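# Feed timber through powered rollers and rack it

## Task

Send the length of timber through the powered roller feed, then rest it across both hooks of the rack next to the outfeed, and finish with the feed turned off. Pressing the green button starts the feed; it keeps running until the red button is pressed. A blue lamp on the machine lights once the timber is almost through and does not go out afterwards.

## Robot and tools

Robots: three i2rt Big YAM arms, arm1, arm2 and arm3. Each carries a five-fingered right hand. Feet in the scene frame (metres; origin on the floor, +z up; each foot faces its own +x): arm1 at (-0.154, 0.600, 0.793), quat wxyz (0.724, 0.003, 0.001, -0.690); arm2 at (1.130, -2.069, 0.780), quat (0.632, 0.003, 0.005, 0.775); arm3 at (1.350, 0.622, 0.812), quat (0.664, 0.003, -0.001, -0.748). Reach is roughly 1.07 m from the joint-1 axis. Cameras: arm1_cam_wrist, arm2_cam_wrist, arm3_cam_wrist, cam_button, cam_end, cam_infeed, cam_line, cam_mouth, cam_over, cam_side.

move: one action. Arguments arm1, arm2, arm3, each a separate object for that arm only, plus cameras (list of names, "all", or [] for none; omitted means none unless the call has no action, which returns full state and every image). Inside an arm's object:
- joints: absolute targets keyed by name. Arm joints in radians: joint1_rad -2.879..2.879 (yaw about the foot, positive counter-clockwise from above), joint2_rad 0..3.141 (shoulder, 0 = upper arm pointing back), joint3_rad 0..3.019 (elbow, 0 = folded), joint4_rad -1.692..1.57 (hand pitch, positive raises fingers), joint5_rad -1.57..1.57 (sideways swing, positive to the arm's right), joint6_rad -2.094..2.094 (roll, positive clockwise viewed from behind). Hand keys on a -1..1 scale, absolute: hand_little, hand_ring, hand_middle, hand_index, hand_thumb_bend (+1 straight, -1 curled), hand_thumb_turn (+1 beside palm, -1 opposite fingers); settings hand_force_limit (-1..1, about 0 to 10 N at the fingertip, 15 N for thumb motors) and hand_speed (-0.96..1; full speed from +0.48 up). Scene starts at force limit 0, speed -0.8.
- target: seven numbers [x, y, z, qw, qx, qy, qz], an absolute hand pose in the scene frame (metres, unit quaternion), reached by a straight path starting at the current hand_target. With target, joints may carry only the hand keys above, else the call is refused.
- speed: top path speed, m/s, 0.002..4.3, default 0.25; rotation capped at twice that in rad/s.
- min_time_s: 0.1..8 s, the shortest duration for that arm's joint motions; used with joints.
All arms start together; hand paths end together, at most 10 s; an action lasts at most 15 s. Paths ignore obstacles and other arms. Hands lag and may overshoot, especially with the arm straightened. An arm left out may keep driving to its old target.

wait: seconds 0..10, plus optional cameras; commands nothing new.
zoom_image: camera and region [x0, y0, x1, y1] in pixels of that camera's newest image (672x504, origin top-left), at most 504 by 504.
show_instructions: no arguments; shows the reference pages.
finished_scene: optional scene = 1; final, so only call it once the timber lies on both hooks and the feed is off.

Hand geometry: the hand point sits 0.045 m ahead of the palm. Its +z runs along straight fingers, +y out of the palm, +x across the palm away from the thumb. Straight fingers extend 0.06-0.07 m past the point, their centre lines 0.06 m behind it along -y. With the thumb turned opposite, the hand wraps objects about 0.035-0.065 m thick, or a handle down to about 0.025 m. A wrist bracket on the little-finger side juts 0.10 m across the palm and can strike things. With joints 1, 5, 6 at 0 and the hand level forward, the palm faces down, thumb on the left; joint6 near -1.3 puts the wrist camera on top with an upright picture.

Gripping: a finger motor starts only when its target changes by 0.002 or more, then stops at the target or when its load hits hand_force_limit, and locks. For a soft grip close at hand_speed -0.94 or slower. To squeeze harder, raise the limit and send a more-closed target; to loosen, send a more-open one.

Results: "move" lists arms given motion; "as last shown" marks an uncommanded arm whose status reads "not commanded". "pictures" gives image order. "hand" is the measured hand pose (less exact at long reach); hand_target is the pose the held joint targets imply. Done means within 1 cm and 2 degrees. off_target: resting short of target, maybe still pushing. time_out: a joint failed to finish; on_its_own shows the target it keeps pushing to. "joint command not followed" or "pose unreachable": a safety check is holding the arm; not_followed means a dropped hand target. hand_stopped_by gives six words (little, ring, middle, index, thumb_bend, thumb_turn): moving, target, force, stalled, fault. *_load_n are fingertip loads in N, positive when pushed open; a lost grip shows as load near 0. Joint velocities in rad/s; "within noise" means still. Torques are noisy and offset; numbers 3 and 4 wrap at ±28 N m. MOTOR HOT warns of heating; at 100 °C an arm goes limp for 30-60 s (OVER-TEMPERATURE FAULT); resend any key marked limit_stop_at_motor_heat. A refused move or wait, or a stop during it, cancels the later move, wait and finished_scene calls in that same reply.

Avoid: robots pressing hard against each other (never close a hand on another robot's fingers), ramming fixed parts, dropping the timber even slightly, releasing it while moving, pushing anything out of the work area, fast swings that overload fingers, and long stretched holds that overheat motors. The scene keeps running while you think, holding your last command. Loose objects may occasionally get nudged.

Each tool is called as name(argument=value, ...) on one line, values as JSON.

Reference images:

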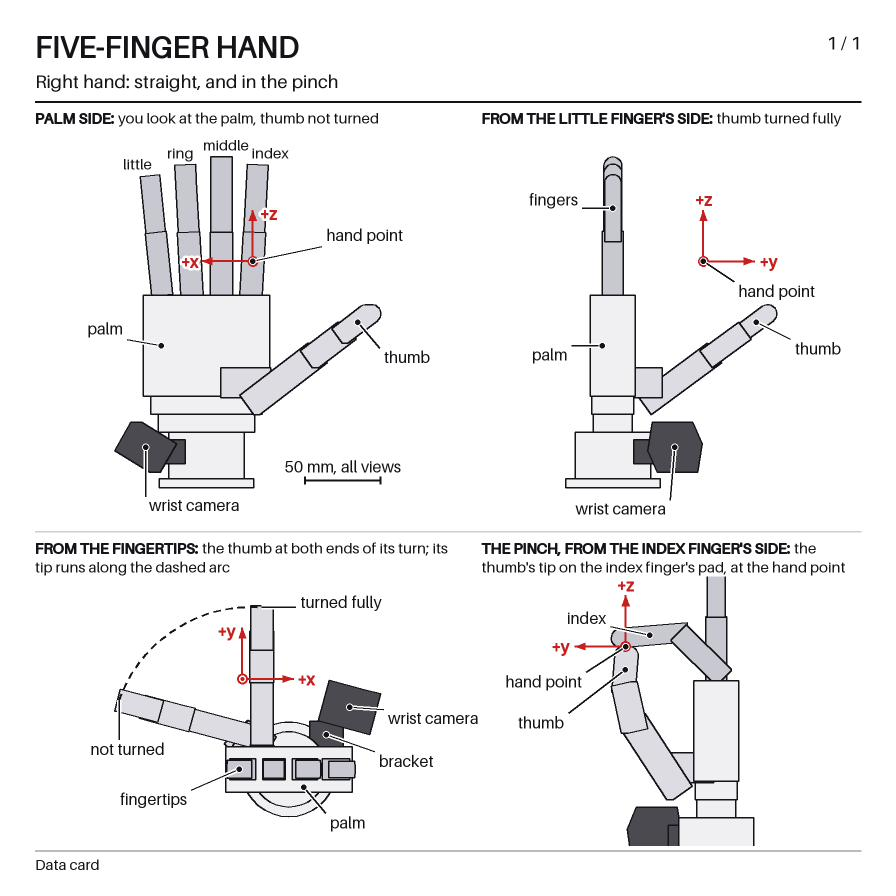

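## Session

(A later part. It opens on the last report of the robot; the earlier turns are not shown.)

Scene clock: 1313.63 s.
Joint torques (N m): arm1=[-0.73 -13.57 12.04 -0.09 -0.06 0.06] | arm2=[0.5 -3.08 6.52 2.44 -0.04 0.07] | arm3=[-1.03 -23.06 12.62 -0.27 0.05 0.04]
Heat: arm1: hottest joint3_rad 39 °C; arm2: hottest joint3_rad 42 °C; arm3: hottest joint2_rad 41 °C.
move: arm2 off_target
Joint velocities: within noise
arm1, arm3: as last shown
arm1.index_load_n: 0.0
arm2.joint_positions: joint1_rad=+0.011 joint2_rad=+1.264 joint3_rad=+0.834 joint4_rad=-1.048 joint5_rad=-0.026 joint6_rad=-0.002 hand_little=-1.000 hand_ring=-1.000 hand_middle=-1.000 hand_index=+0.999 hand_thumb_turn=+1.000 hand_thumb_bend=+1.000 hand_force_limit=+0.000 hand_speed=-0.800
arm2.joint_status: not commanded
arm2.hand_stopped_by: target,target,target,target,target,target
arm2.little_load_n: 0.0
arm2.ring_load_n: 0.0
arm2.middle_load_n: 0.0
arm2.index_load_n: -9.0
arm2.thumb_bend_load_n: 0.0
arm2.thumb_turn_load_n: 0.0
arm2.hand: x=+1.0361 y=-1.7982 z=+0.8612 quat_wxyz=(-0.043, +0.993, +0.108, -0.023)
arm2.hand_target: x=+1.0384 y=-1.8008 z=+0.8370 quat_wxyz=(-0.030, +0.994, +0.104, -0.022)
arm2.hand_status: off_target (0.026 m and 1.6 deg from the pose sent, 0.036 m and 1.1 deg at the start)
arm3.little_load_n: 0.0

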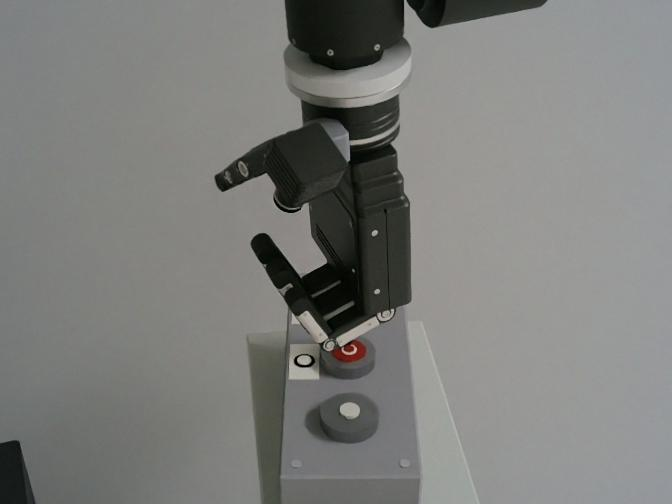

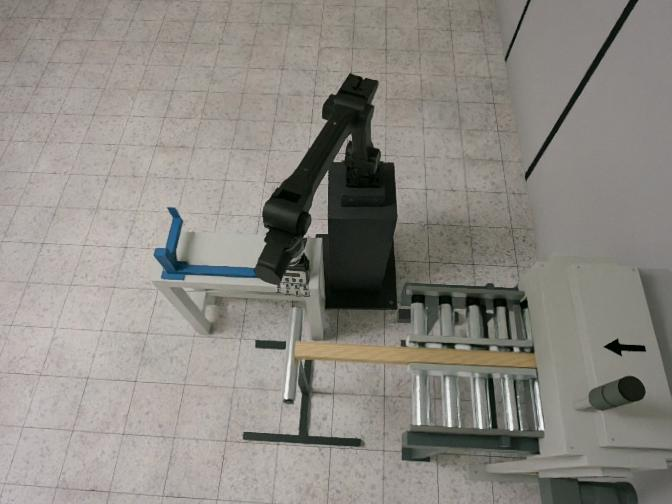

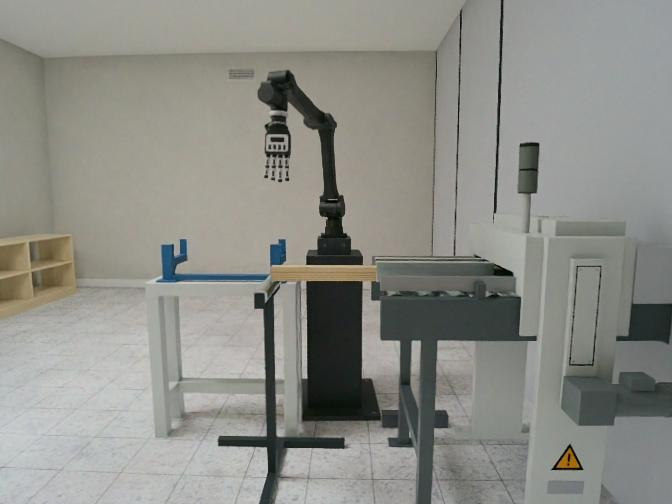

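move(arm2={"target": [1.038, -1.799, 0.885, -0.03, 0.994, 0.104, -0.022], "speed": 0.15})

move(arm2={"target": [0.984, -1.775, 0.885, -0.03, 0.994, 0.104, -0.022], "speed": 0.15})

move(arm2={"target": [0.986, -1.793, 0.852, -0.03, 0.994, 0.104, -0.022], "speed": 0.06}, cameras=["cam_button"])

move(arm2={"target": [0.988, -1.79, 0.888, -0.03, 0.994, 0.104, -0.022], "speed": 0.15})

move(arm2={"target": [1.038, -1.799, 0.872, -0.03, 0.994, 0.104, -0.022], "speed": 0.2}, cameras=["cam_button", "cam_over", "cam_side"])

move(arm2={"target": [1.038, -1.799, 0.84, -0.03, 0.994, 0.104, -0.022], "speed": 0.1}, cameras=["cam_button", "cam_over", "cam_side"])

Scene clock: 1330.17 s.
Joint torques (N m): arm1=[-0.73 -13.63 12.04 -0.09 -0.06 0.06] | arm2=[0.73 -6.95 11.97 -0.12 0 0.11] | arm3=[-1.14 -22.95 12.46 -0.49 0.12 0]
Heat: arm1: hottest joint3_rad 40 °C; arm2: hottest joint3_rad 41 °C; arm3: hottest joint2_rad 41 °C.
move: arm2 off_target
Joint velocities: within noise
arm1, arm3: as last shown
arm2.joint_positions: joint1_rad=+0.011 joint2_rad=+1.259 joint3_rad=+0.856 joint4_rad=-1.132 joint5_rad=-0.026 joint6_rad=-0.002 hand_little=-1.000 hand_ring=-1.000 hand_middle=-1.000 hand_index=+1.000 hand_thumb_turn=+1.000 hand_thumb_bend=+1.000 hand_force_limit=+0.000 hand_speed=-0.800
arm2.joint_status: not commanded
arm2.hand_stopped_by: target,target,target,target,target,target
arm2.little_load_n: 0.0
arm2.ring_load_n: 0.0
arm2.middle_load_n: 0.0
arm2.index_load_n: 0.0
arm2.thumb_bend_load_n: -0.5
arm2.thumb_turn_load_n: 0.0
arm2.hand: x=+1.0390 y=-1.8110 z=+0.8727 quat_wxyz=(-0.015, +0.994, +0.108, -0.020)
arm2.hand_target: x=+1.0381 y=-1.7993 z=+0.8850 quat_wxyz=(-0.030, +0.994, +0.104, -0.022)
arm2.hand_status: off_target (0.017 m and 1.8 deg from the pose sent, 0.024 m and 1.6 deg at the start)
pictures: none

Scene clock: 1331.40 s.
Joint torques (N m): arm1=[-0.73 -13.63 12.04 -0.09 -0.06 0.06] | arm2=[1.61 -6.83 12.63 0.42 0.1 0.21] | arm3=[-0.56 -23.18 12.49 -0.2 0.15 0.11]
Heat: arm1: hottest joint3_rad 40 °C; arm2: hottest joint3_rad 41 °C; arm3: hottest joint2_rad 41 °C.
move: arm2 off_target
Joint velocities: within noise
arm1: as last shown
arm2.joint_positions: joint1_rad=+0.130 joint2_rad=+1.340 joint3_rad=+0.938 joint4_rad=-1.132 joint5_rad=-0.020 joint6_rad=+0.116 hand_little=-1.000 hand_ring=-1.000 hand_middle=-1.000 hand_index=+1.000 hand_thumb_turn=+1.000 hand_thumb_bend=+1.000 hand_force_limit=+0.000 hand_speed=-0.800
arm2.joint_status: not commanded
arm2.hand_stopped_by: target,target,target,target,target,target
arm2.little_load_n: 0.0
arm2.ring_load_n: 0.0
arm2.middle_load_n: 0.0
arm2.index_load_n: 0.0
arm2.thumb_bend_load_n: 0.0
arm2.thumb_turn_load_n: -0.5
arm2.hand: x=+0.9921 y=-1.7918 z=+0.8766 quat_wxyz=(-0.014, +0.994, +0.108, -0.020)
arm2.hand_target: x=+0.9842 y=-1.7755 z=+0.8853 quat_wxyz=(-0.030, +0.994, +0.104, -0.022)
arm2.hand_status: off_target (0.020 m and 1.9 deg from the pose sent, 0.067 m and 1.8 deg at the start)
arm3.joint_positions: joint1_rad=+0.183 joint2_rad=+2.211 joint3_rad=+2.216 joint4_rad=-1.580 joint5_rad=+0.003 joint6_rad=+0.056 hand_little=+0.950 hand_ring=+0.950 hand_middle=+0.950 hand_index=+0.950 hand_thumb_turn=-1.000 hand_thumb_bend=+1.000 hand_force_limit=+0.000 hand_speed=-0.700
arm3.joint_status: not commanded
arm3.hand_stopped_by: target,target,target,target,target,target
arm3.little_load_n: 0.0
arm3.ring_load_n: 0.0
arm3.middle_load_n: 0.0
arm3.index_load_n: 0.0
arm3.thumb_bend_load_n: 0.0
arm3.thumb_turn_load_n: -0.5
arm3.hand: x=+1.4229 y=+0.0006 z=+0.9387 quat_wxyz=(-0.001, +0.004, -1.000, -0.003)
arm3.hand_target: x=+1.4280 y=-0.0056 z=+0.9502 quat_wxyz=(+0.000, +0.005, -1.000, +0.010)
arm3.hand_status: not commanded
pictures: none

Scene clock: 1332.57 s.
Joint torques (N m): arm1=[-0.73 -13.63 12.04 -0.09 -0.06 0.06] | arm2=[2.08 -6.71 7.35 0.84 0.15 0.21] | arm3=[-0.5 -22.01 12.51 -0.39 0.07 0.03]
Heat: arm1: hottest joint3_rad 40 °C; arm2: hottest joint3_rad 41 °C; arm3: hottest joint2_rad 41 °C.
move: arm2 off_target
Joint velocities: within noise
arm1.joint_positions: joint1_rad=-0.357 joint2_rad=+1.752 joint3_rad=+1.980 joint4_rad=-1.692 joint5_rad=-0.001 joint6_rad=-0.323 hand_little=+1.000 hand_ring=+1.000 hand_middle=+1.000 hand_index=+1.000 hand_thumb_turn=-1.000 hand_thumb_bend=+1.000 hand_force_limit=+0.000 hand_speed=-0.400
arm1.joint_status: not commanded
arm1.hand_stopped_by: target,target,target,target,target,target
arm1.little_load_n: 0.0
arm1.ring_load_n: 0.0
arm1.middle_load_n: 0.0
arm1.index_load_n: 0.0
arm1.thumb_bend_load_n: 0.0
arm1.thumb_turn_load_n: 0.0
arm1.hand: x=-0.2953 y=+0.1271 z=+1.0930 quat_wxyz=(+0.015, +0.007, -0.999, +0.048)
arm1.hand_target: x=-0.2998 y=+0.1206 z=+1.0991 quat_wxyz=(+0.016, +0.000, -0.998, +0.055)
arm1.hand_status: not commanded
arm2.joint_positions: joint1_rad=+0.131 joint2_rad=+1.334 joint3_rad=+0.901 joint4_rad=-1.046 joint5_rad=-0.019 joint6_rad=+0.126 hand_little=-1.000 hand_ring=-1.000 hand_middle=-1.000 hand_index=+1.000 hand_thumb_turn=+1.000 hand_thumb_bend=+1.000 hand_force_limit=+0.000 hand_speed=-0.800
arm2.joint_status: not commanded
arm2.hand_stopped_by: target,target,target,target,target,target
arm2.little_load_n: 0.0
arm2.ring_load_n: 0.0
arm2.middle_load_n: 0.0
arm2.index_load_n: -0.5
arm2.thumb_bend_load_n: 0.0
arm2.thumb_turn_load_n: 0.0
arm2.hand: x=+0.9888 y=-1.7846 z=+0.8636 quat_wxyz=(-0.041, +0.993, +0.103, -0.026)
arm2.hand_target: x=+0.9864 y=-1.7933 z=+0.8524 quat_wxyz=(-0.030, +0.994, +0.104, -0.022)
arm2.hand_status: off_target (0.015 m and 1.3 deg from the pose sent, 0.025 m and 1.9 deg at the start)
arm3: as last shown
arm3.thumb_turn_load_n: 0.0

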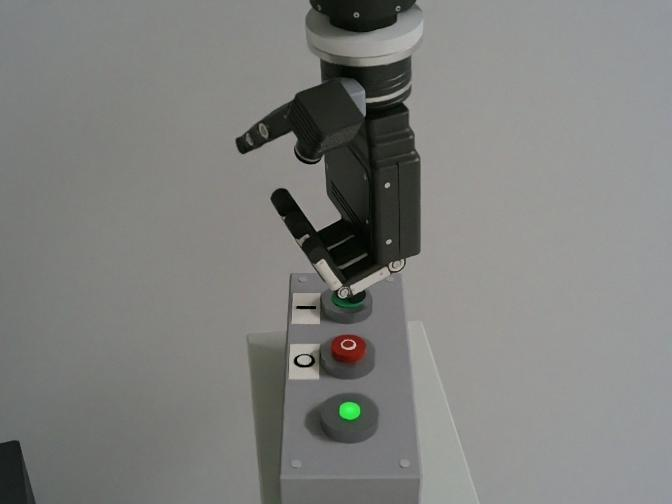

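Scene clock: 1333.57 s.
Joint torques (N m): arm1=[-0.73 -13.63 12.04 -0.09 -0.05 0.06] | arm2=[1.9 -8.06 12.52 -0.12 0.07 0.13] | arm3=[-0.85 -23 12.59 -0.43 0.15 0.04]
Heat: arm1: hottest joint3_rad 40 °C; arm2: hottest joint3_rad 41 °C; arm3: hottest joint2_rad 41 °C.
move: arm2 off_target
Joint velocities: within noise
arm1, arm3: as last shown
arm2.joint_positions: joint1_rad=+0.131 joint2_rad=+1.319 joint3_rad=+0.905 joint4_rad=-1.129 joint5_rad=-0.019 joint6_rad=+0.126 hand_little=-1.000 hand_ring=-1.000 hand_middle=-1.000 hand_index=+1.000 hand_thumb_turn=+1.000 hand_thumb_bend=+1.000 hand_force_limit=+0.000 hand_speed=-0.800
arm2.joint_status: not commanded
arm2.hand_stopped_by: target,target,target,target,target,target
arm2.little_load_n: 0.0
arm2.ring_load_n: 0.0
arm2.middle_load_n: 0.0
arm2.index_load_n: 0.0
arm2.thumb_bend_load_n: -0.5
arm2.thumb_turn_load_n: 0.0
arm2.hand: x=+0.9954 y=-1.8034 z=+0.8723 quat_wxyz=(-0.010, +0.994, +0.103, -0.018)
arm2.hand_target: x=+0.9882 y=-1.7905 z=+0.8879 quat_wxyz=(-0.030, +0.994, +0.104, -0.022)
arm2.hand_status: off_target (0.022 m and 2.4 deg from the pose sent, 0.025 m and 1.4 deg at the start)
pictures: none

Scene clock: 1334.80 s.
Joint torques (N m): arm1=[-0.67 -13.63 12.04 -0.09 -0.06 0.06] | arm2=[0.67 -7.41 9.01 0.65 -0.15 -0.04] | arm3=[-0.79 -23.41 12.56 -0.39 0.08 0.06]
Heat: arm1: hottest joint3_rad 40 °C; arm2: hottest joint3_rad 41 °C; arm3: hottest joint2_rad 41 °C.
move: arm2 done
Joint velocities: within noise
arm1, arm3: as last shown
arm1.little_load_n: -0.5
arm2.joint_positions: joint1_rad=+0.012 joint2_rad=+1.276 joint3_rad=+0.869 joint4_rad=-1.113 joint5_rad=-0.023 joint6_rad=+0.014 hand_little=-1.000 hand_ring=-1.000 hand_middle=-1.000 hand_index=+1.000 hand_thumb_turn=+1.000 hand_thumb_bend=+1.000 hand_force_limit=+0.000 hand_speed=-0.800
arm2.joint_status: not commanded
arm2.hand_stopped_by: target,target,target,target,target,target
arm2.little_load_n: 0.0
arm2.ring_load_n: 0.0
arm2.middle_load_n: 0.5
arm2.index_load_n: 0.5
arm2.thumb_bend_load_n: 0.0
arm2.thumb_turn_load_n: 0.0
arm2.hand: x=+1.0363 y=-1.8009 z=+0.8713 quat_wxyz=(-0.022, +0.995, +0.100, -0.020)
arm2.hand_target: x=+1.0380 y=-1.7990 z=+0.8721 quat_wxyz=(-0.030, +0.994, +0.104, -0.022)
arm2.hand_status: done (0.003 m and 1.0 deg from the pose sent, 0.043 m and 2.3 deg at the start)

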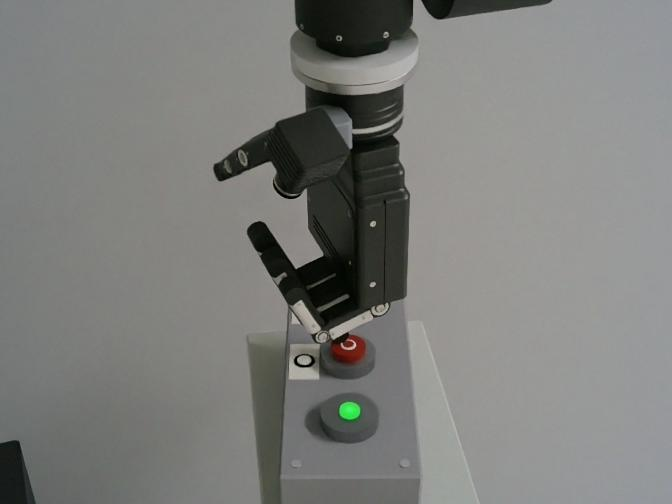

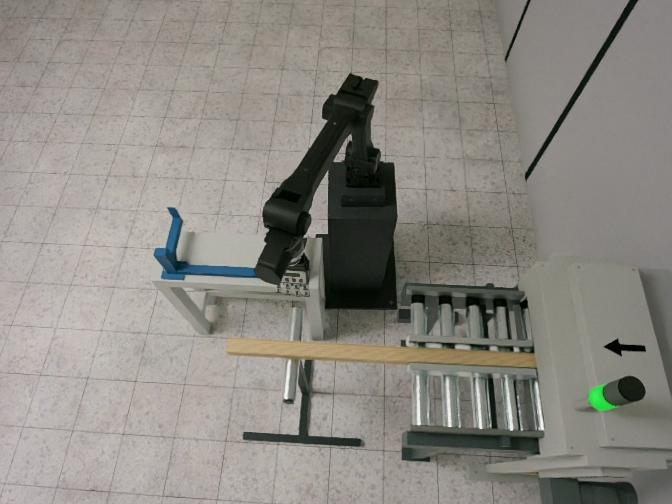

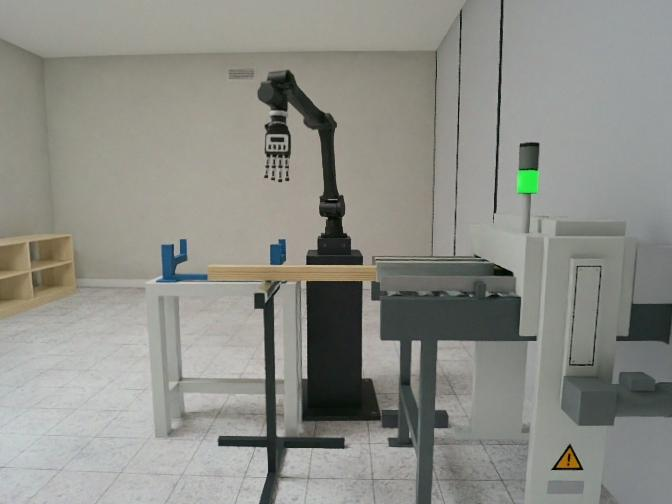

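Scene clock: 1335.77 s.
Joint torques (N m): arm1=[-0.73 -13.63 12.05 -0.09 -0.05 0.06] | arm2=[0.62 -3.78 6.84 2.17 -0.07 0.06] | arm3=[-1.03 -22.59 12.37 -0.29 0.16 0.01]
Heat: arm1: hottest joint3_rad 40 °C; arm2: hottest joint3_rad 41 °C; arm3: hottest joint2_rad 42 °C.
move: arm2 off_target
Joint velocities: within noise
arm1, arm3: as last shown
arm1.little_load_n: 0.0
arm1.thumb_turn_load_n: -0.5
arm2.joint_positions: joint1_rad=+0.012 joint2_rad=+1.267 joint3_rad=+0.838 joint4_rad=-1.056 joint5_rad=-0.025 joint6_rad=+0.001 hand_little=-1.000 hand_ring=-1.000 hand_middle=-1.000 hand_index=+0.999 hand_thumb_turn=+1.000 hand_thumb_bend=+1.000 hand_force_limit=+0.000 hand_speed=-0.800
arm2.joint_status: not commanded
arm2.hand_stopped_by: target,target,target,target,target,target
arm2.little_load_n: 0.0
arm2.ring_load_n: 0.0
arm2.middle_load_n: 0.0
arm2.index_load_n: -8.0
arm2.thumb_bend_load_n: 0.0
arm2.thumb_turn_load_n: 0.0
arm2.hand: x=+1.0361 y=-1.7984 z=+0.8620 quat_wxyz=(-0.040, +0.993, +0.107, -0.023)
arm2.hand_target: x=+1.0383 y=-1.8003 z=+0.8414 quat_wxyz=(-0.030, +0.994, +0.104, -0.022)
arm2.hand_status: off_target (0.022 m and 1.2 deg from the pose sent, 0.031 m and 1.0 deg at the start)

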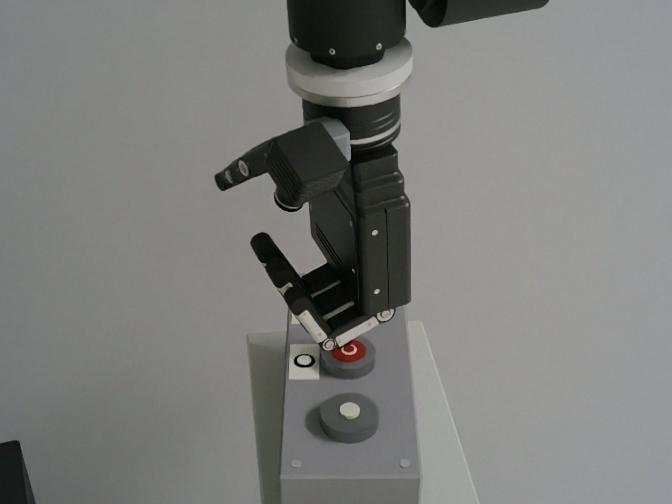

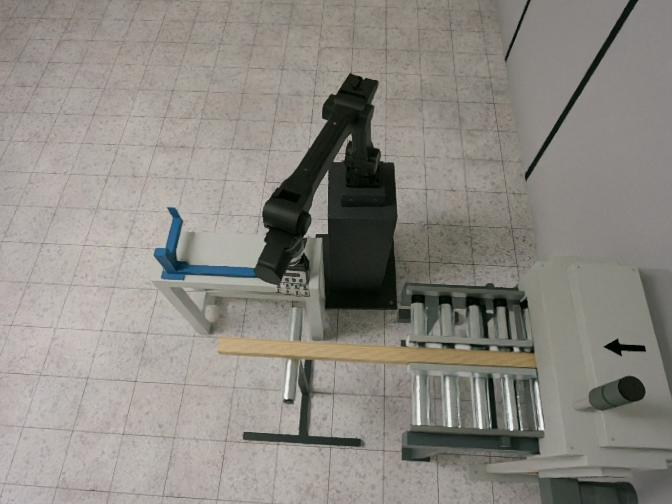

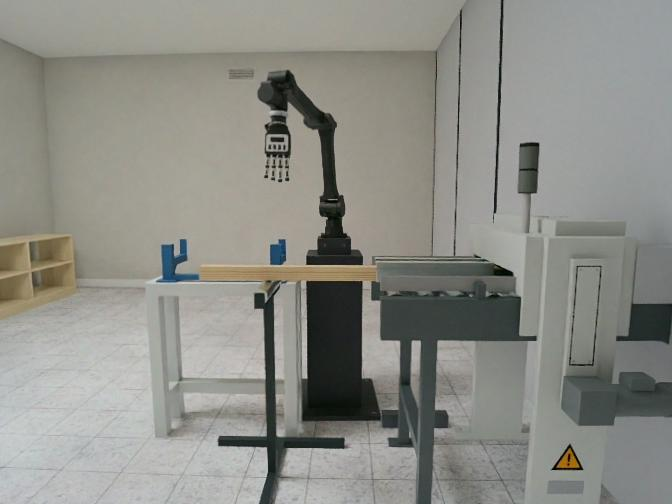

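move(arm2={"target": [1.038, -1.799, 0.885, -0.03, 0.994, 0.104, -0.022], "speed": 0.15})

move(arm2={"target": [0.984, -1.775, 0.885, -0.03, 0.994, 0.104, -0.022], "speed": 0.15})

move(arm2={"target": [0.986, -1.793, 0.852, -0.03, 0.994, 0.104, -0.022], "speed": 0.06}, cameras=["cam_button"])

move(arm2={"target": [1.038, -1.799, 0.872, -0.03, 0.994, 0.104, -0.022], "speed": 0.25})

move(arm2={"target": [1.038, -1.799, 0.842, -0.03, 0.994, 0.104, -0.022], "speed": 0.12}, cameras=["cam_button", "cam_over", "cam_side"])

Scene clock: 1352.83 s.
Joint torques (N m): arm1=[-0.67 -13.63 12.05 -0.09 -0.05 0.06] | arm2=[0.67 -7.06 11.95 -0.17 -0.07 0.07] | arm3=[-1.38 -22.95 12.34 -0.43 0.18 0.09]
Heat: arm1: hottest joint3_rad 40 °C; arm2: hottest joint3_rad 40 °C; arm3: hottest joint2_rad 42 °C.
move: arm2 off_target
Joint velocities: within noise
arm1, arm3: as last shown
arm1.thumb_turn_load_n: 0.0
arm2.joint_positions: joint1_rad=+0.012 joint2_rad=+1.259 joint3_rad=+0.856 joint4_rad=-1.132 joint5_rad=-0.025 joint6_rad=+0.000 hand_little=-1.000 hand_ring=-1.000 hand_middle=-1.000 hand_index=+1.000 hand_thumb_turn=+1.000 hand_thumb_bend=+1.000 hand_force_limit=+0.000 hand_speed=-0.800
arm2.joint_status: not commanded
arm2.hand_stopped_by: target,target,target,target,target,target
arm2.little_load_n: 0.0
arm2.ring_load_n: 0.0
arm2.middle_load_n: 0.0
arm2.index_load_n: 0.0
arm2.thumb_bend_load_n: 0.0
arm2.thumb_turn_load_n: 0.0
arm2.hand: x=+1.0390 y=-1.8109 z=+0.8727 quat_wxyz=(-0.015, +0.994, +0.107, -0.020)
arm2.hand_target: x=+1.0381 y=-1.7994 z=+0.8849 quat_wxyz=(-0.030, +0.994, +0.104, -0.022)
arm2.hand_status: off_target (0.017 m and 1.8 deg from the pose sent, 0.023 m and 1.2 deg at the start)
arm3.middle_load_n: -0.5
pictures: none

Scene clock: 1354.07 s.
Joint torques (N m): arm1=[-0.73 -13.63 12.05 -0.09 -0.06 0.06] | arm2=[1.49 -6.83 12.67 0.46 0.11 0.19] | arm3=[-0.85 -22.59 12.68 -0.17 0.18 0.09]
Heat: arm1: hottest joint3_rad 40 °C; arm2: hottest joint3_rad 40 °C; arm3: hottest joint2_rad 42 °C.
move: arm2 off_target
Joint velocities: within noise
arm1, arm3: as last shown
arm2.joint_positions: joint1_rad=+0.130 joint2_rad=+1.340 joint3_rad=+0.938 joint4_rad=-1.132 joint5_rad=-0.020 joint6_rad=+0.116 hand_little=-1.000 hand_ring=-1.000 hand_middle=-1.000 hand_index=+1.000 hand_thumb_turn=+1.000 hand_thumb_bend=+1.000 hand_force_limit=+0.000 hand_speed=-0.800
arm2.joint_status: not commanded
arm2.hand_stopped_by: target,target,target,target,target,target
arm2.little_load_n: 0.0
arm2.ring_load_n: 0.0
arm2.middle_load_n: 0.0
arm2.index_load_n: 0.0
arm2.thumb_bend_load_n: 0.0
arm2.thumb_turn_load_n: 0.0
arm2.hand: x=+0.9921 y=-1.7918 z=+0.8766 quat_wxyz=(-0.014, +0.994, +0.108, -0.020)
arm2.hand_target: x=+0.9842 y=-1.7755 z=+0.8853 quat_wxyz=(-0.030, +0.994, +0.104, -0.022)
arm2.hand_status: off_target (0.020 m and 1.9 deg from the pose sent, 0.067 m and 1.8 deg at the start)
arm3.middle_load_n: 0.0
pictures: none

Scene clock: 1355.23 s.
Joint torques (N m): arm1=[-0.73 -13.68 12.05 -0.09 -0.06 0.06] | arm2=[2.2 -6.83 7.35 0.81 0.14 0.2] | arm3=[-1.03 -23.12 12.37 -0.14 0.19 0.01]
Heat: arm1: hottest joint3_rad 40 °C; arm2: hottest joint3_rad 40 °C; arm3: hottest joint2_rad 42 °C.
move: arm2 off_target
Joint velocities: within noise
arm1, arm3: as last shown
arm2.joint_positions: joint1_rad=+0.131 joint2_rad=+1.334 joint3_rad=+0.901 joint4_rad=-1.045 joint5_rad=-0.019 joint6_rad=+0.126 hand_little=-1.000 hand_ring=-1.000 hand_middle=-1.000 hand_index=+1.000 hand_thumb_turn=+1.000 hand_thumb_bend=+1.000 hand_force_limit=+0.000 hand_speed=-0.800
arm2.joint_status: not commanded
arm2.hand_stopped_by: target,target,target,target,target,target
arm2.little_load_n: 0.0
arm2.ring_load_n: 0.0
arm2.middle_load_n: 0.0
arm2.index_load_n: -0.5
arm2.thumb_bend_load_n: -0.5
arm2.thumb_turn_load_n: 0.0
arm2.hand: x=+0.9887 y=-1.7842 z=+0.8637 quat_wxyz=(-0.042, +0.993, +0.103, -0.026)
arm2.hand_target: x=+0.9864 y=-1.7931 z=+0.8524 quat_wxyz=(-0.030, +0.994, +0.104, -0.022)
arm2.hand_status: off_target (0.015 m and 1.4 deg from the pose sent, 0.025 m and 1.9 deg at the start)

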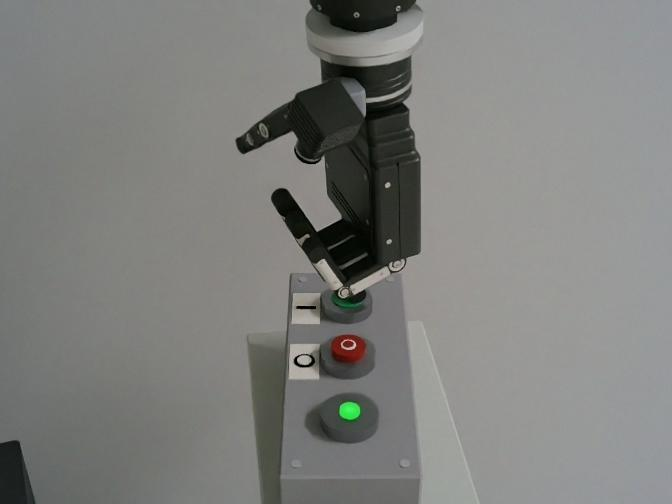

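Scene clock: 1356.47 s.
Joint torques (N m): arm1=[-0.67 -13.63 12.05 -0.09 -0.06 0.06] | arm2=[0.15 -8.06 9.14 -0.13 0.46 -0.07] | arm3=[-1.67 -22.48 12.49 -0.42 0.13 0.09]
Heat: arm1: hottest joint3_rad 40 °C; arm2: hottest joint3_rad 40 °C; arm3: hottest joint2_rad 42 °C.
move: arm2 done
Joint velocities: within noise
arm1: as last shown
arm1.middle_load_n: -0.5
arm2.joint_positions: joint1_rad=+0.018 joint2_rad=+1.281 joint3_rad=+0.866 joint4_rad=-1.090 joint5_rad=-0.036 joint6_rad=+0.017 hand_little=-1.000 hand_ring=-1.000 hand_middle=-1.000 hand_index=+1.000 hand_thumb_turn=+1.000 hand_thumb_bend=+1.000 hand_force_limit=+0.000 hand_speed=-0.800
arm2.joint_status: not commanded
arm2.hand_stopped_by: target,target,target,target,target,target
arm2.little_load_n: 0.0
arm2.ring_load_n: 0.0
arm2.middle_load_n: 0.0
arm2.index_load_n: 0.0
arm2.thumb_bend_load_n: 0.0
arm2.thumb_turn_load_n: 0.0
arm2.hand: x=+1.0309 y=-1.7974 z=+0.8687 quat_wxyz=(-0.029, +0.994, +0.102, -0.027)
arm2.hand_target: x=+1.0378 y=-1.7990 z=+0.8719 quat_wxyz=(-0.030, +0.994, +0.104, -0.022)
arm2.hand_status: done (0.008 m and 0.7 deg from the pose sent, 0.052 m and 1.4 deg at the start)
arm3.joint_positions: joint1_rad=+0.183 joint2_rad=+2.211 joint3_rad=+2.216 joint4_rad=-1.580 joint5_rad=+0.003 joint6_rad=+0.056 hand_little=+0.950 hand_ring=+0.950 hand_middle=+0.950 hand_index=+0.950 hand_thumb_turn=-1.000 hand_thumb_bend=+1.000 hand_force_limit=+0.000 hand_speed=-0.700
arm3.joint_status: not commanded
arm3.hand_stopped_by: target,target,target,target,target,target
arm3.little_load_n: 0.0
arm3.ring_load_n: 0.0
arm3.middle_load_n: 0.0
arm3.index_load_n: 0.0
arm3.thumb_bend_load_n: -0.5
arm3.thumb_turn_load_n: 0.0
arm3.hand: x=+1.4229 y=+0.0006 z=+0.9387 quat_wxyz=(-0.001, +0.004, -1.000, -0.003)
arm3.hand_target: x=+1.4280 y=-0.0056 z=+0.9502 quat_wxyz=(+0.000, +0.005, -1.000, +0.010)
arm3.hand_status: not commanded
pictures: none

Scene clock: 1357.43 s.
Joint torques (N m): arm1=[-0.67 -13.63 12.04 -0.09 -0.06 0.06] | arm2=[0.09 -4.48 6.91 1.66 0.48 0.01] | arm3=[-0.56 -23.12 12.74 -0.27 0.16 0.06]
Heat: arm1: hottest joint3_rad 40 °C; arm2: hottest joint3_rad 40 °C; arm3: hottest joint2_rad 42 °C.
move: arm2 off_target
Joint velocities: within noise
arm1.joint_positions: joint1_rad=-0.357 joint2_rad=+1.752 joint3_rad=+1.980 joint4_rad=-1.692 joint5_rad=-0.001 joint6_rad=-0.323 hand_little=+1.000 hand_ring=+1.000 hand_middle=+1.000 hand_index=+1.000 hand_thumb_turn=-1.000 hand_thumb_bend=+1.000 hand_force_limit=+0.000 hand_speed=-0.400
arm1.joint_status: not commanded
arm1.hand_stopped_by: target,target,target,target,target,target
arm1.little_load_n: 0.0
arm1.ring_load_n: 0.0
arm1.middle_load_n: 0.0
arm1.index_load_n: 0.0
arm1.thumb_bend_load_n: 0.0
arm1.thumb_turn_load_n: 0.0
arm1.hand: x=-0.2953 y=+0.1271 z=+1.0930 quat_wxyz=(+0.015, +0.007, -0.999, +0.048)
arm1.hand_target: x=-0.2998 y=+0.1206 z=+1.0991 quat_wxyz=(+0.016, +0.000, -0.998, +0.055)
arm1.hand_status: not commanded
arm2.joint_positions: joint1_rad=+0.018 joint2_rad=+1.274 joint3_rad=+0.841 joint4_rad=-1.049 joint5_rad=-0.037 joint6_rad=+0.006 hand_little=-1.000 hand_ring=-1.000 hand_middle=-1.000 hand_index=+1.000 hand_thumb_turn=+1.000 hand_thumb_bend=+1.000 hand_force_limit=+0.000 hand_speed=-0.800
arm2.joint_status: not commanded
arm2.hand_stopped_by: target,target,target,target,target,target
arm2.little_load_n: 0.0
arm2.ring_load_n: 0.0
arm2.middle_load_n: 0.0
arm2.index_load_n: -5.0
arm2.thumb_bend_load_n: 0.0
arm2.thumb_turn_load_n: 0.0
arm2.hand: x=+1.0313 y=-1.7970 z=+0.8612 quat_wxyz=(-0.040, +0.993, +0.107, -0.029)
arm2.hand_target: x=+1.0380 y=-1.8000 z=+0.8431 quat_wxyz=(-0.030, +0.994, +0.104, -0.022)
arm2.hand_status: off_target (0.020 m and 1.5 deg from the pose sent, 0.028 m and 0.7 deg at the start)
arm3: as last shown
arm3.thumb_bend_load_n: 0.0

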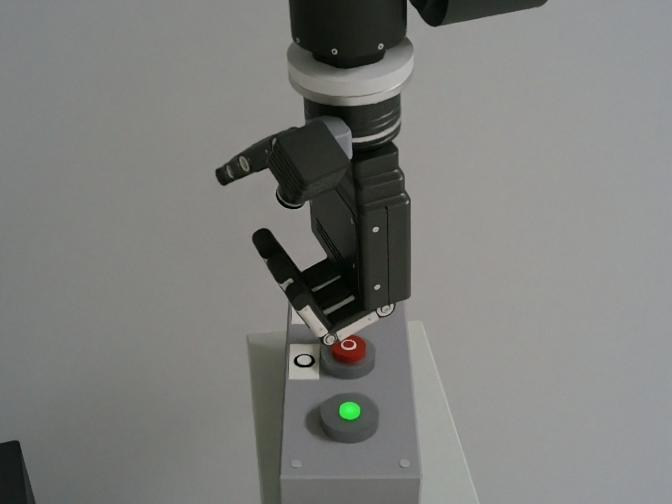

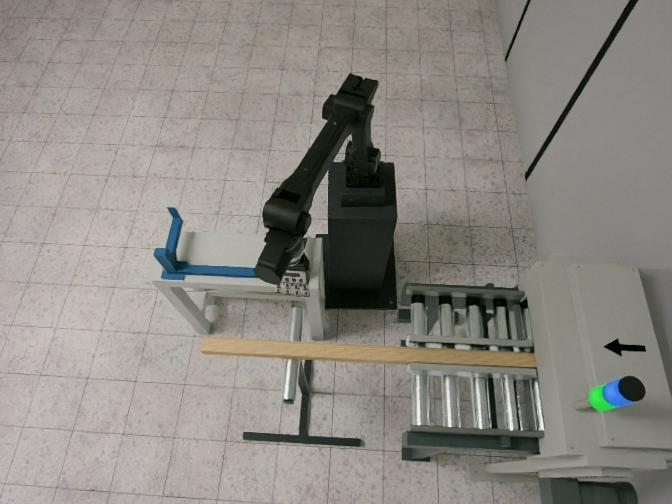

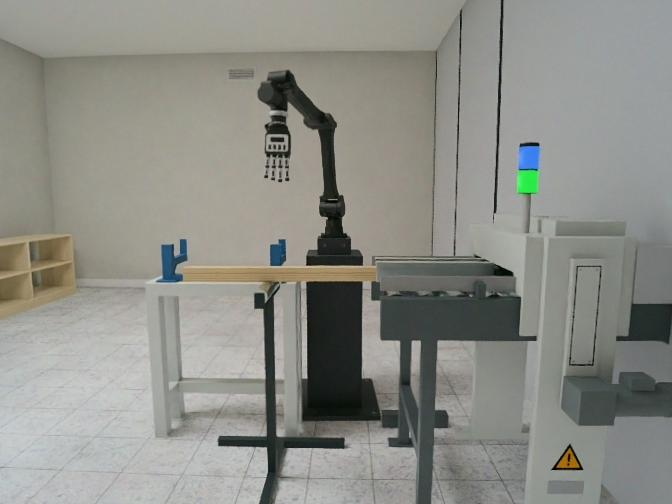

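move(arm2={"target": [1.038, -1.799, 0.828, -0.03, 0.994, 0.104, -0.022], "speed": 0.1}, cameras=["cam_button", "cam_over", "cam_side"])

Scene clock: 1362.13 s.
Joint torques (N m): arm1=[-0.73 -13.57 12.04 -0.09 -0.06 0.06] | arm2=[0.09 -2.73 6.09 2.47 0.51 0.08] | arm3=[-1.32 -23.06 12.57 -0.38 0.21 -0.03]
Heat: arm1: hottest joint3_rad 40 °C; arm2: hottest joint3_rad 40 °C; arm3: hottest joint2_rad 42 °C.
move: arm2 off_target
Joint velocities: within noise
arm1, arm3: as last shown
arm2.joint_positions: joint1_rad=+0.018 joint2_rad=+1.264 joint3_rad=+0.828 joint4_rad=-1.031 joint5_rad=-0.038 joint6_rad=-0.001 hand_little=-1.000 hand_ring=-1.000 hand_middle=-1.000 hand_index=+0.999 hand_thumb_turn=+1.000 hand_thumb_bend=+1.000 hand_force_limit=+0.000 hand_speed=-0.800
arm2.joint_status: not commanded
arm2.hand_stopped_by: target,target,target,target,target,target
arm2.little_load_n: 0.0
arm2.ring_load_n: 0.0
arm2.middle_load_n: 0.0
arm2.index_load_n: -9.5
arm2.thumb_bend_load_n: 0.0
arm2.thumb_turn_load_n: 0.0
arm2.hand: x=+1.0316 y=-1.7973 z=+0.8592 quat_wxyz=(-0.048, +0.992, +0.111, -0.030)
arm2.hand_target: x=+1.0383 y=-1.8016 z=+0.8308 quat_wxyz=(-0.030, +0.994, +0.104, -0.022)
arm2.hand_status: off_target (0.032 m and 2.4 deg from the pose sent, 0.034 m and 1.5 deg at the start)

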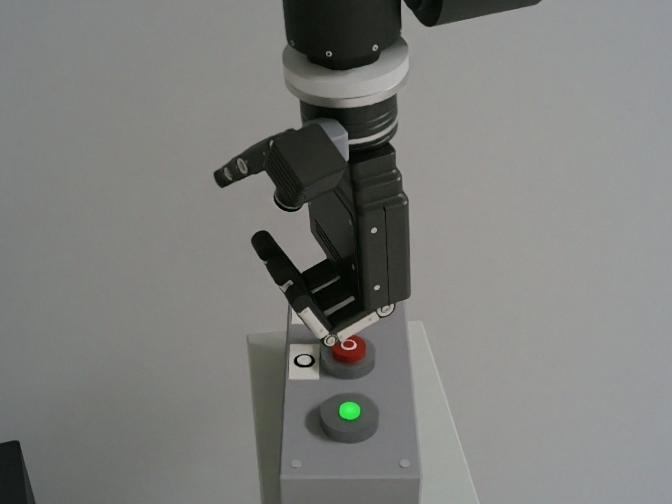

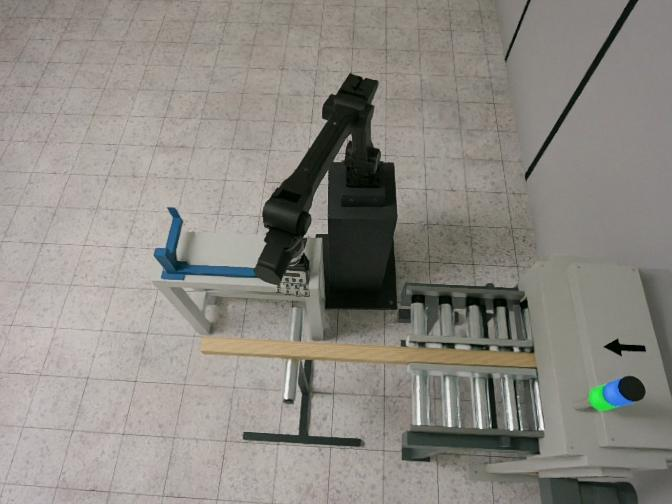

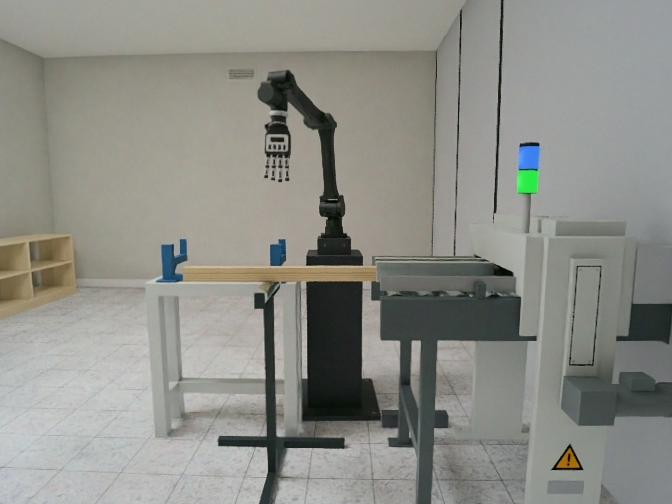

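move(arm2={"target": [1.042, -1.797, 0.88, -0.03, 0.994, 0.104, -0.022], "speed": 0.15})

move(arm2={"target": [1.044, -1.797, 0.838, -0.03, 0.994, 0.104, -0.022], "speed": 0.1}, cameras=["cam_button", "cam_over"])

zoom_image(camera="cam_button", region=[250, 250, 450, 450])

Scene clock: 1372.17 s.
Joint torques (N m): arm1=[-0.73 -13.63 12.04 -0.08 -0.06 0.06] | arm2=[0.38 -6.53 12.67 -0.08 0.11 -0.03] | arm3=[-1.08 -23.12 12.41 -0.4 0.1 0.1]
Heat: arm1: hottest joint3_rad 40 °C; arm2: hottest joint3_rad 39 °C; arm3: hottest joint2_rad 42 °C.
move: arm2 off_target
Joint velocities: within noise
arm1, arm3: as last shown
arm2.joint_positions: joint1_rad=+0.003 joint2_rad=+1.260 joint3_rad=+0.839 joint4_rad=-1.117 joint5_rad=-0.029 joint6_rad=-0.001 hand_little=-1.000 hand_ring=-1.000 hand_middle=-1.000 hand_index=+1.000 hand_thumb_turn=+1.000 hand_thumb_bend=+1.000 hand_force_limit=+0.000 hand_speed=-0.800
arm2.joint_status: not commanded
arm2.hand_stopped_by: target,target,target,target,target,target
arm2.little_load_n: 0.0
arm2.ring_load_n: 0.0
arm2.middle_load_n: 0.0
arm2.index_load_n: 0.0
arm2.thumb_bend_load_n: 0.0
arm2.thumb_turn_load_n: 0.0
arm2.hand: x=+1.0410 y=-1.8134 z=+0.8667 quat_wxyz=(-0.013, +0.994, +0.103, -0.022)
arm2.hand_target: x=+1.0420 y=-1.7975 z=+0.8799 quat_wxyz=(-0.030, +0.994, +0.104, -0.022)
arm2.hand_status: off_target (0.021 m and 1.9 deg from the pose sent, 0.023 m and 2.4 deg at the start)
pictures: none

Scene clock: 1373.20 s.
Joint torques (N m): arm1=[-0.67 -13.63 12.04 -0.09 -0.05 0.06] | arm2=[0.32 -3.08 7.24 3.21 0.29 0.14] | arm3=[-0.15 -22.83 12.46 -0.18 0.08 -0.01]
Heat: arm1: hottest joint3_rad 40 °C; arm2: hottest joint3_rad 39 °C; arm3: hottest joint2_rad 42 °C.
move: arm2 off_target
Joint velocities: within noise
arm1, arm3: as last shown
arm2.joint_positions: joint1_rad=-0.003 joint2_rad=+1.262 joint3_rad=+0.831 joint4_rad=-1.082 joint5_rad=-0.034 joint6_rad=-0.028 hand_little=-1.000 hand_ring=-1.000 hand_middle=-1.000 hand_index=+0.999 hand_thumb_turn=+1.000 hand_thumb_bend=+1.000 hand_force_limit=+0.000 hand_speed=-0.800
arm2.joint_status: not commanded
arm2.hand_stopped_by: target,target,target,target,target,target
arm2.little_load_n: 0.0
arm2.ring_load_n: 0.0
arm2.middle_load_n: 0.0
arm2.index_load_n: -13.0
arm2.thumb_bend_load_n: 0.0
arm2.thumb_turn_load_n: 0.0
arm2.hand: x=+1.0422 y=-1.8077 z=+0.8625 quat_wxyz=(-0.026, +0.993, +0.114, -0.025)
arm2.hand_target: x=+1.0445 y=-1.7990 z=+0.8401 quat_wxyz=(-0.030, +0.994, +0.104, -0.022)
arm2.hand_status: off_target (0.027 m and 1.3 deg from the pose sent, 0.033 m and 1.9 deg at the start)

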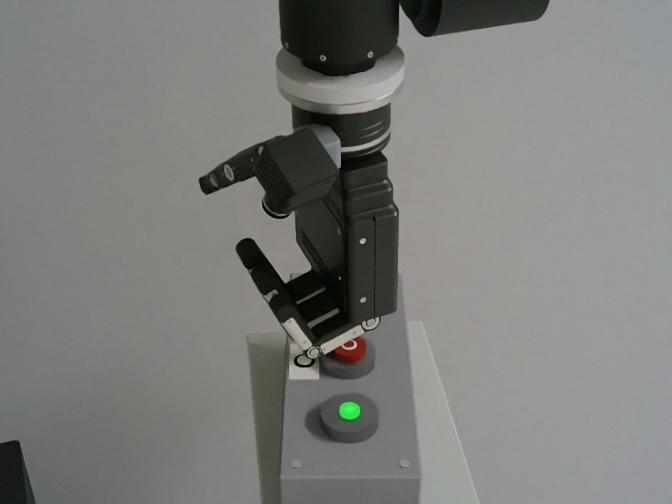

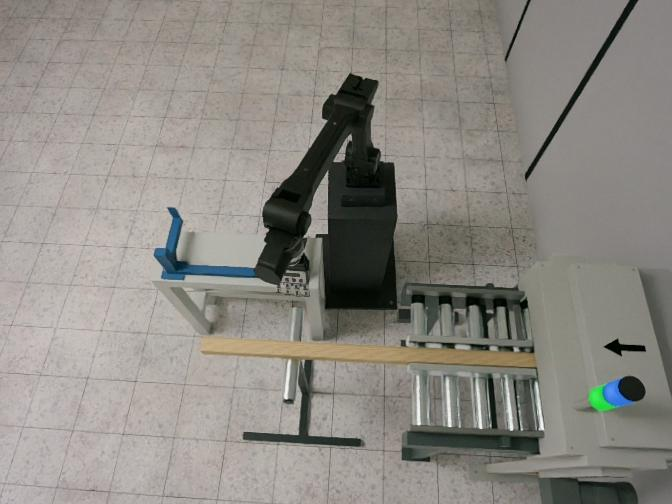

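Scaled by 2.520 from the camera's image (finer frame: 960x720).

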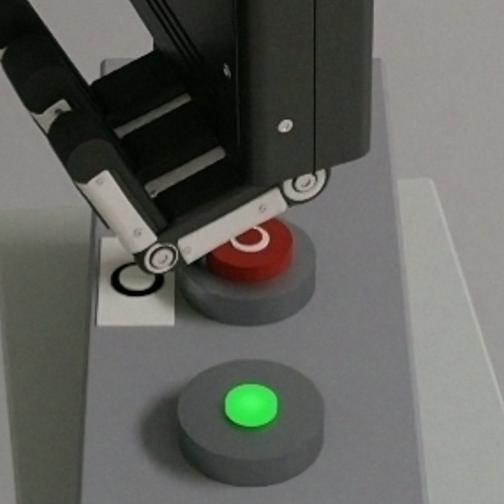

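move(arm2={"target": [1.04, -1.787, 0.885, -0.03, 0.994, 0.104, -0.022], "speed": 0.15}, cameras=["cam_button"])

zoom_image(camera="cam_button", region=[250, 250, 450, 450])

Scene clock: 1383.00 s.
Joint torques (N m): arm1=[-0.73 -13.63 12.04 -0.09 -0.05 0.06] | arm2=[0.73 -5.66 12.45 -0.05 0.11 0.19] | arm3=[-0.26 -22.71 12.46 -0.17 0.2 0.06]
Heat: arm1: hottest joint3_rad 40 °C; arm2: hottest joint3_rad 40 °C; arm3: hottest joint2_rad 42 °C.
move: arm2 off_target
Joint velocities: within noise
arm1, arm3: as last shown
arm2.joint_positions: joint1_rad=-0.003 joint2_rad=+1.269 joint3_rad=+0.877 joint4_rad=-1.128 joint5_rad=-0.030 joint6_rad=-0.027 hand_little=-1.000 hand_ring=-1.000 hand_middle=-1.000 hand_index=+1.000 hand_thumb_turn=+1.000 hand_thumb_bend=+1.000 hand_force_limit=+0.000 hand_speed=-0.800
arm2.joint_status: not commanded
arm2.hand_stopped_by: target,target,target,target,target,target
arm2.little_load_n: 0.0
arm2.ring_load_n: 0.0
arm2.middle_load_n: 0.0
arm2.index_load_n: 0.0
arm2.thumb_bend_load_n: 0.0
arm2.thumb_turn_load_n: 0.0
arm2.hand: x=+1.0416 y=-1.8007 z=+0.8766 quat_wxyz=(-0.023, +0.993, +0.113, -0.023)
arm2.hand_target: x=+1.0401 y=-1.7873 z=+0.8849 quat_wxyz=(-0.030, +0.994, +0.104, -0.022)
arm2.hand_status: off_target (0.016 m and 1.3 deg from the pose sent, 0.031 m and 1.3 deg at the start)

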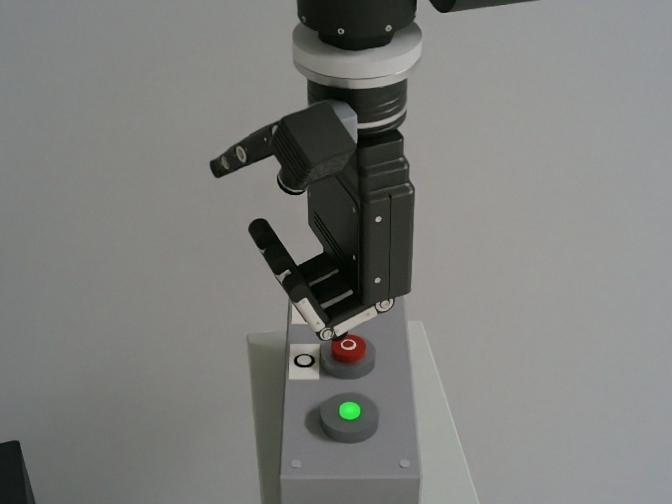

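Scaled by 2.520 from the camera's image (finer frame: 960x720).

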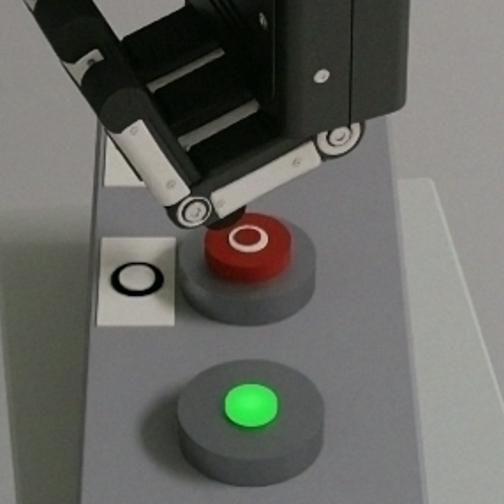

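move(arm2={"target": [1.041, -1.793, 0.838, -0.03, 0.994, 0.104, -0.022], "speed": 0.08}, cameras=["cam_button"])

zoom_image(camera="cam_button", region=[250, 250, 450, 450])

Scene clock: 1389.00 s.
Joint torques (N m): arm1=[-0.73 -13.63 12.04 -0.08 -0.06 0.06] | arm2=[0.67 -4.19 6.54 1.8 0.13 0.18] | arm3=[-0.38 -22.89 12.45 -0.42 0.14 0.07]
Heat: arm1: hottest joint3_rad 40 °C; arm2: hottest joint3_rad 40 °C; arm3: hottest joint2_rad 42 °C.
move: arm2 off_target
Joint velocities: within noise
arm1, arm3: as last shown
arm2.joint_positions: joint1_rad=-0.003 joint2_rad=+1.285 joint3_rad=+0.852 joint4_rad=-1.040 joint5_rad=-0.030 joint6_rad=-0.027 hand_little=-1.000 hand_ring=-1.000 hand_middle=-1.000 hand_index=+0.999 hand_thumb_turn=+1.000 hand_thumb_bend=+1.000 hand_force_limit=+0.000 hand_speed=-0.800
arm2.joint_status: not commanded
arm2.hand_stopped_by: target,target,target,target,target,target
arm2.little_load_n: 0.0
arm2.ring_load_n: 0.0
arm2.middle_load_n: 0.0
arm2.index_load_n: -6.0
arm2.thumb_bend_load_n: 0.0
arm2.thumb_turn_load_n: 0.0
arm2.hand: x=+1.0390 y=-1.7886 z=+0.8611 quat_wxyz=(-0.046, +0.992, +0.113, -0.025)
arm2.hand_target: x=+1.0412 y=-1.7943 z=+0.8395 quat_wxyz=(-0.030, +0.994, +0.104, -0.022)
arm2.hand_status: off_target (0.024 m and 2.2 deg from the pose sent, 0.039 m and 1.3 deg at the start)

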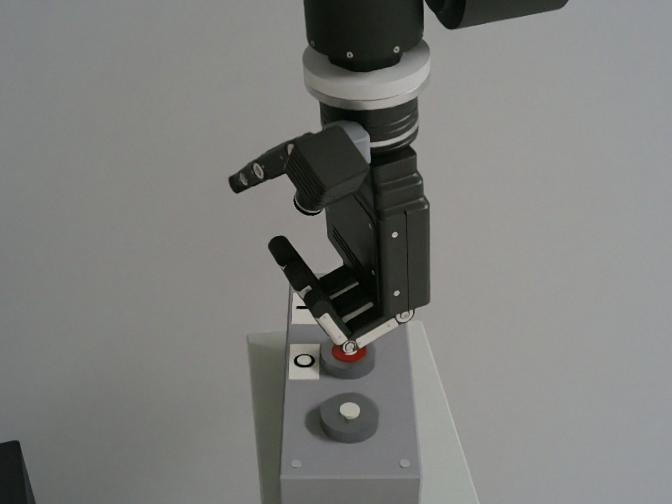

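Scaled by 2.520 from the camera's image (finer frame: 960x720).

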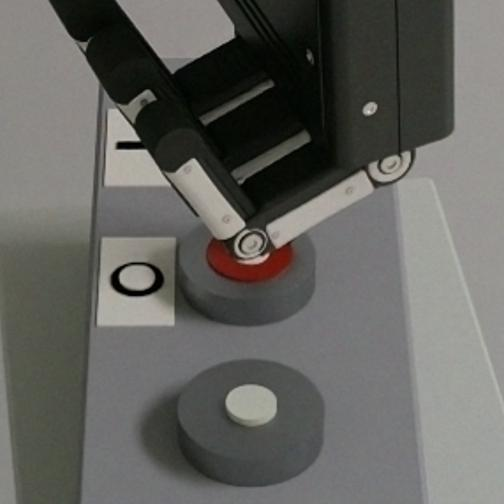

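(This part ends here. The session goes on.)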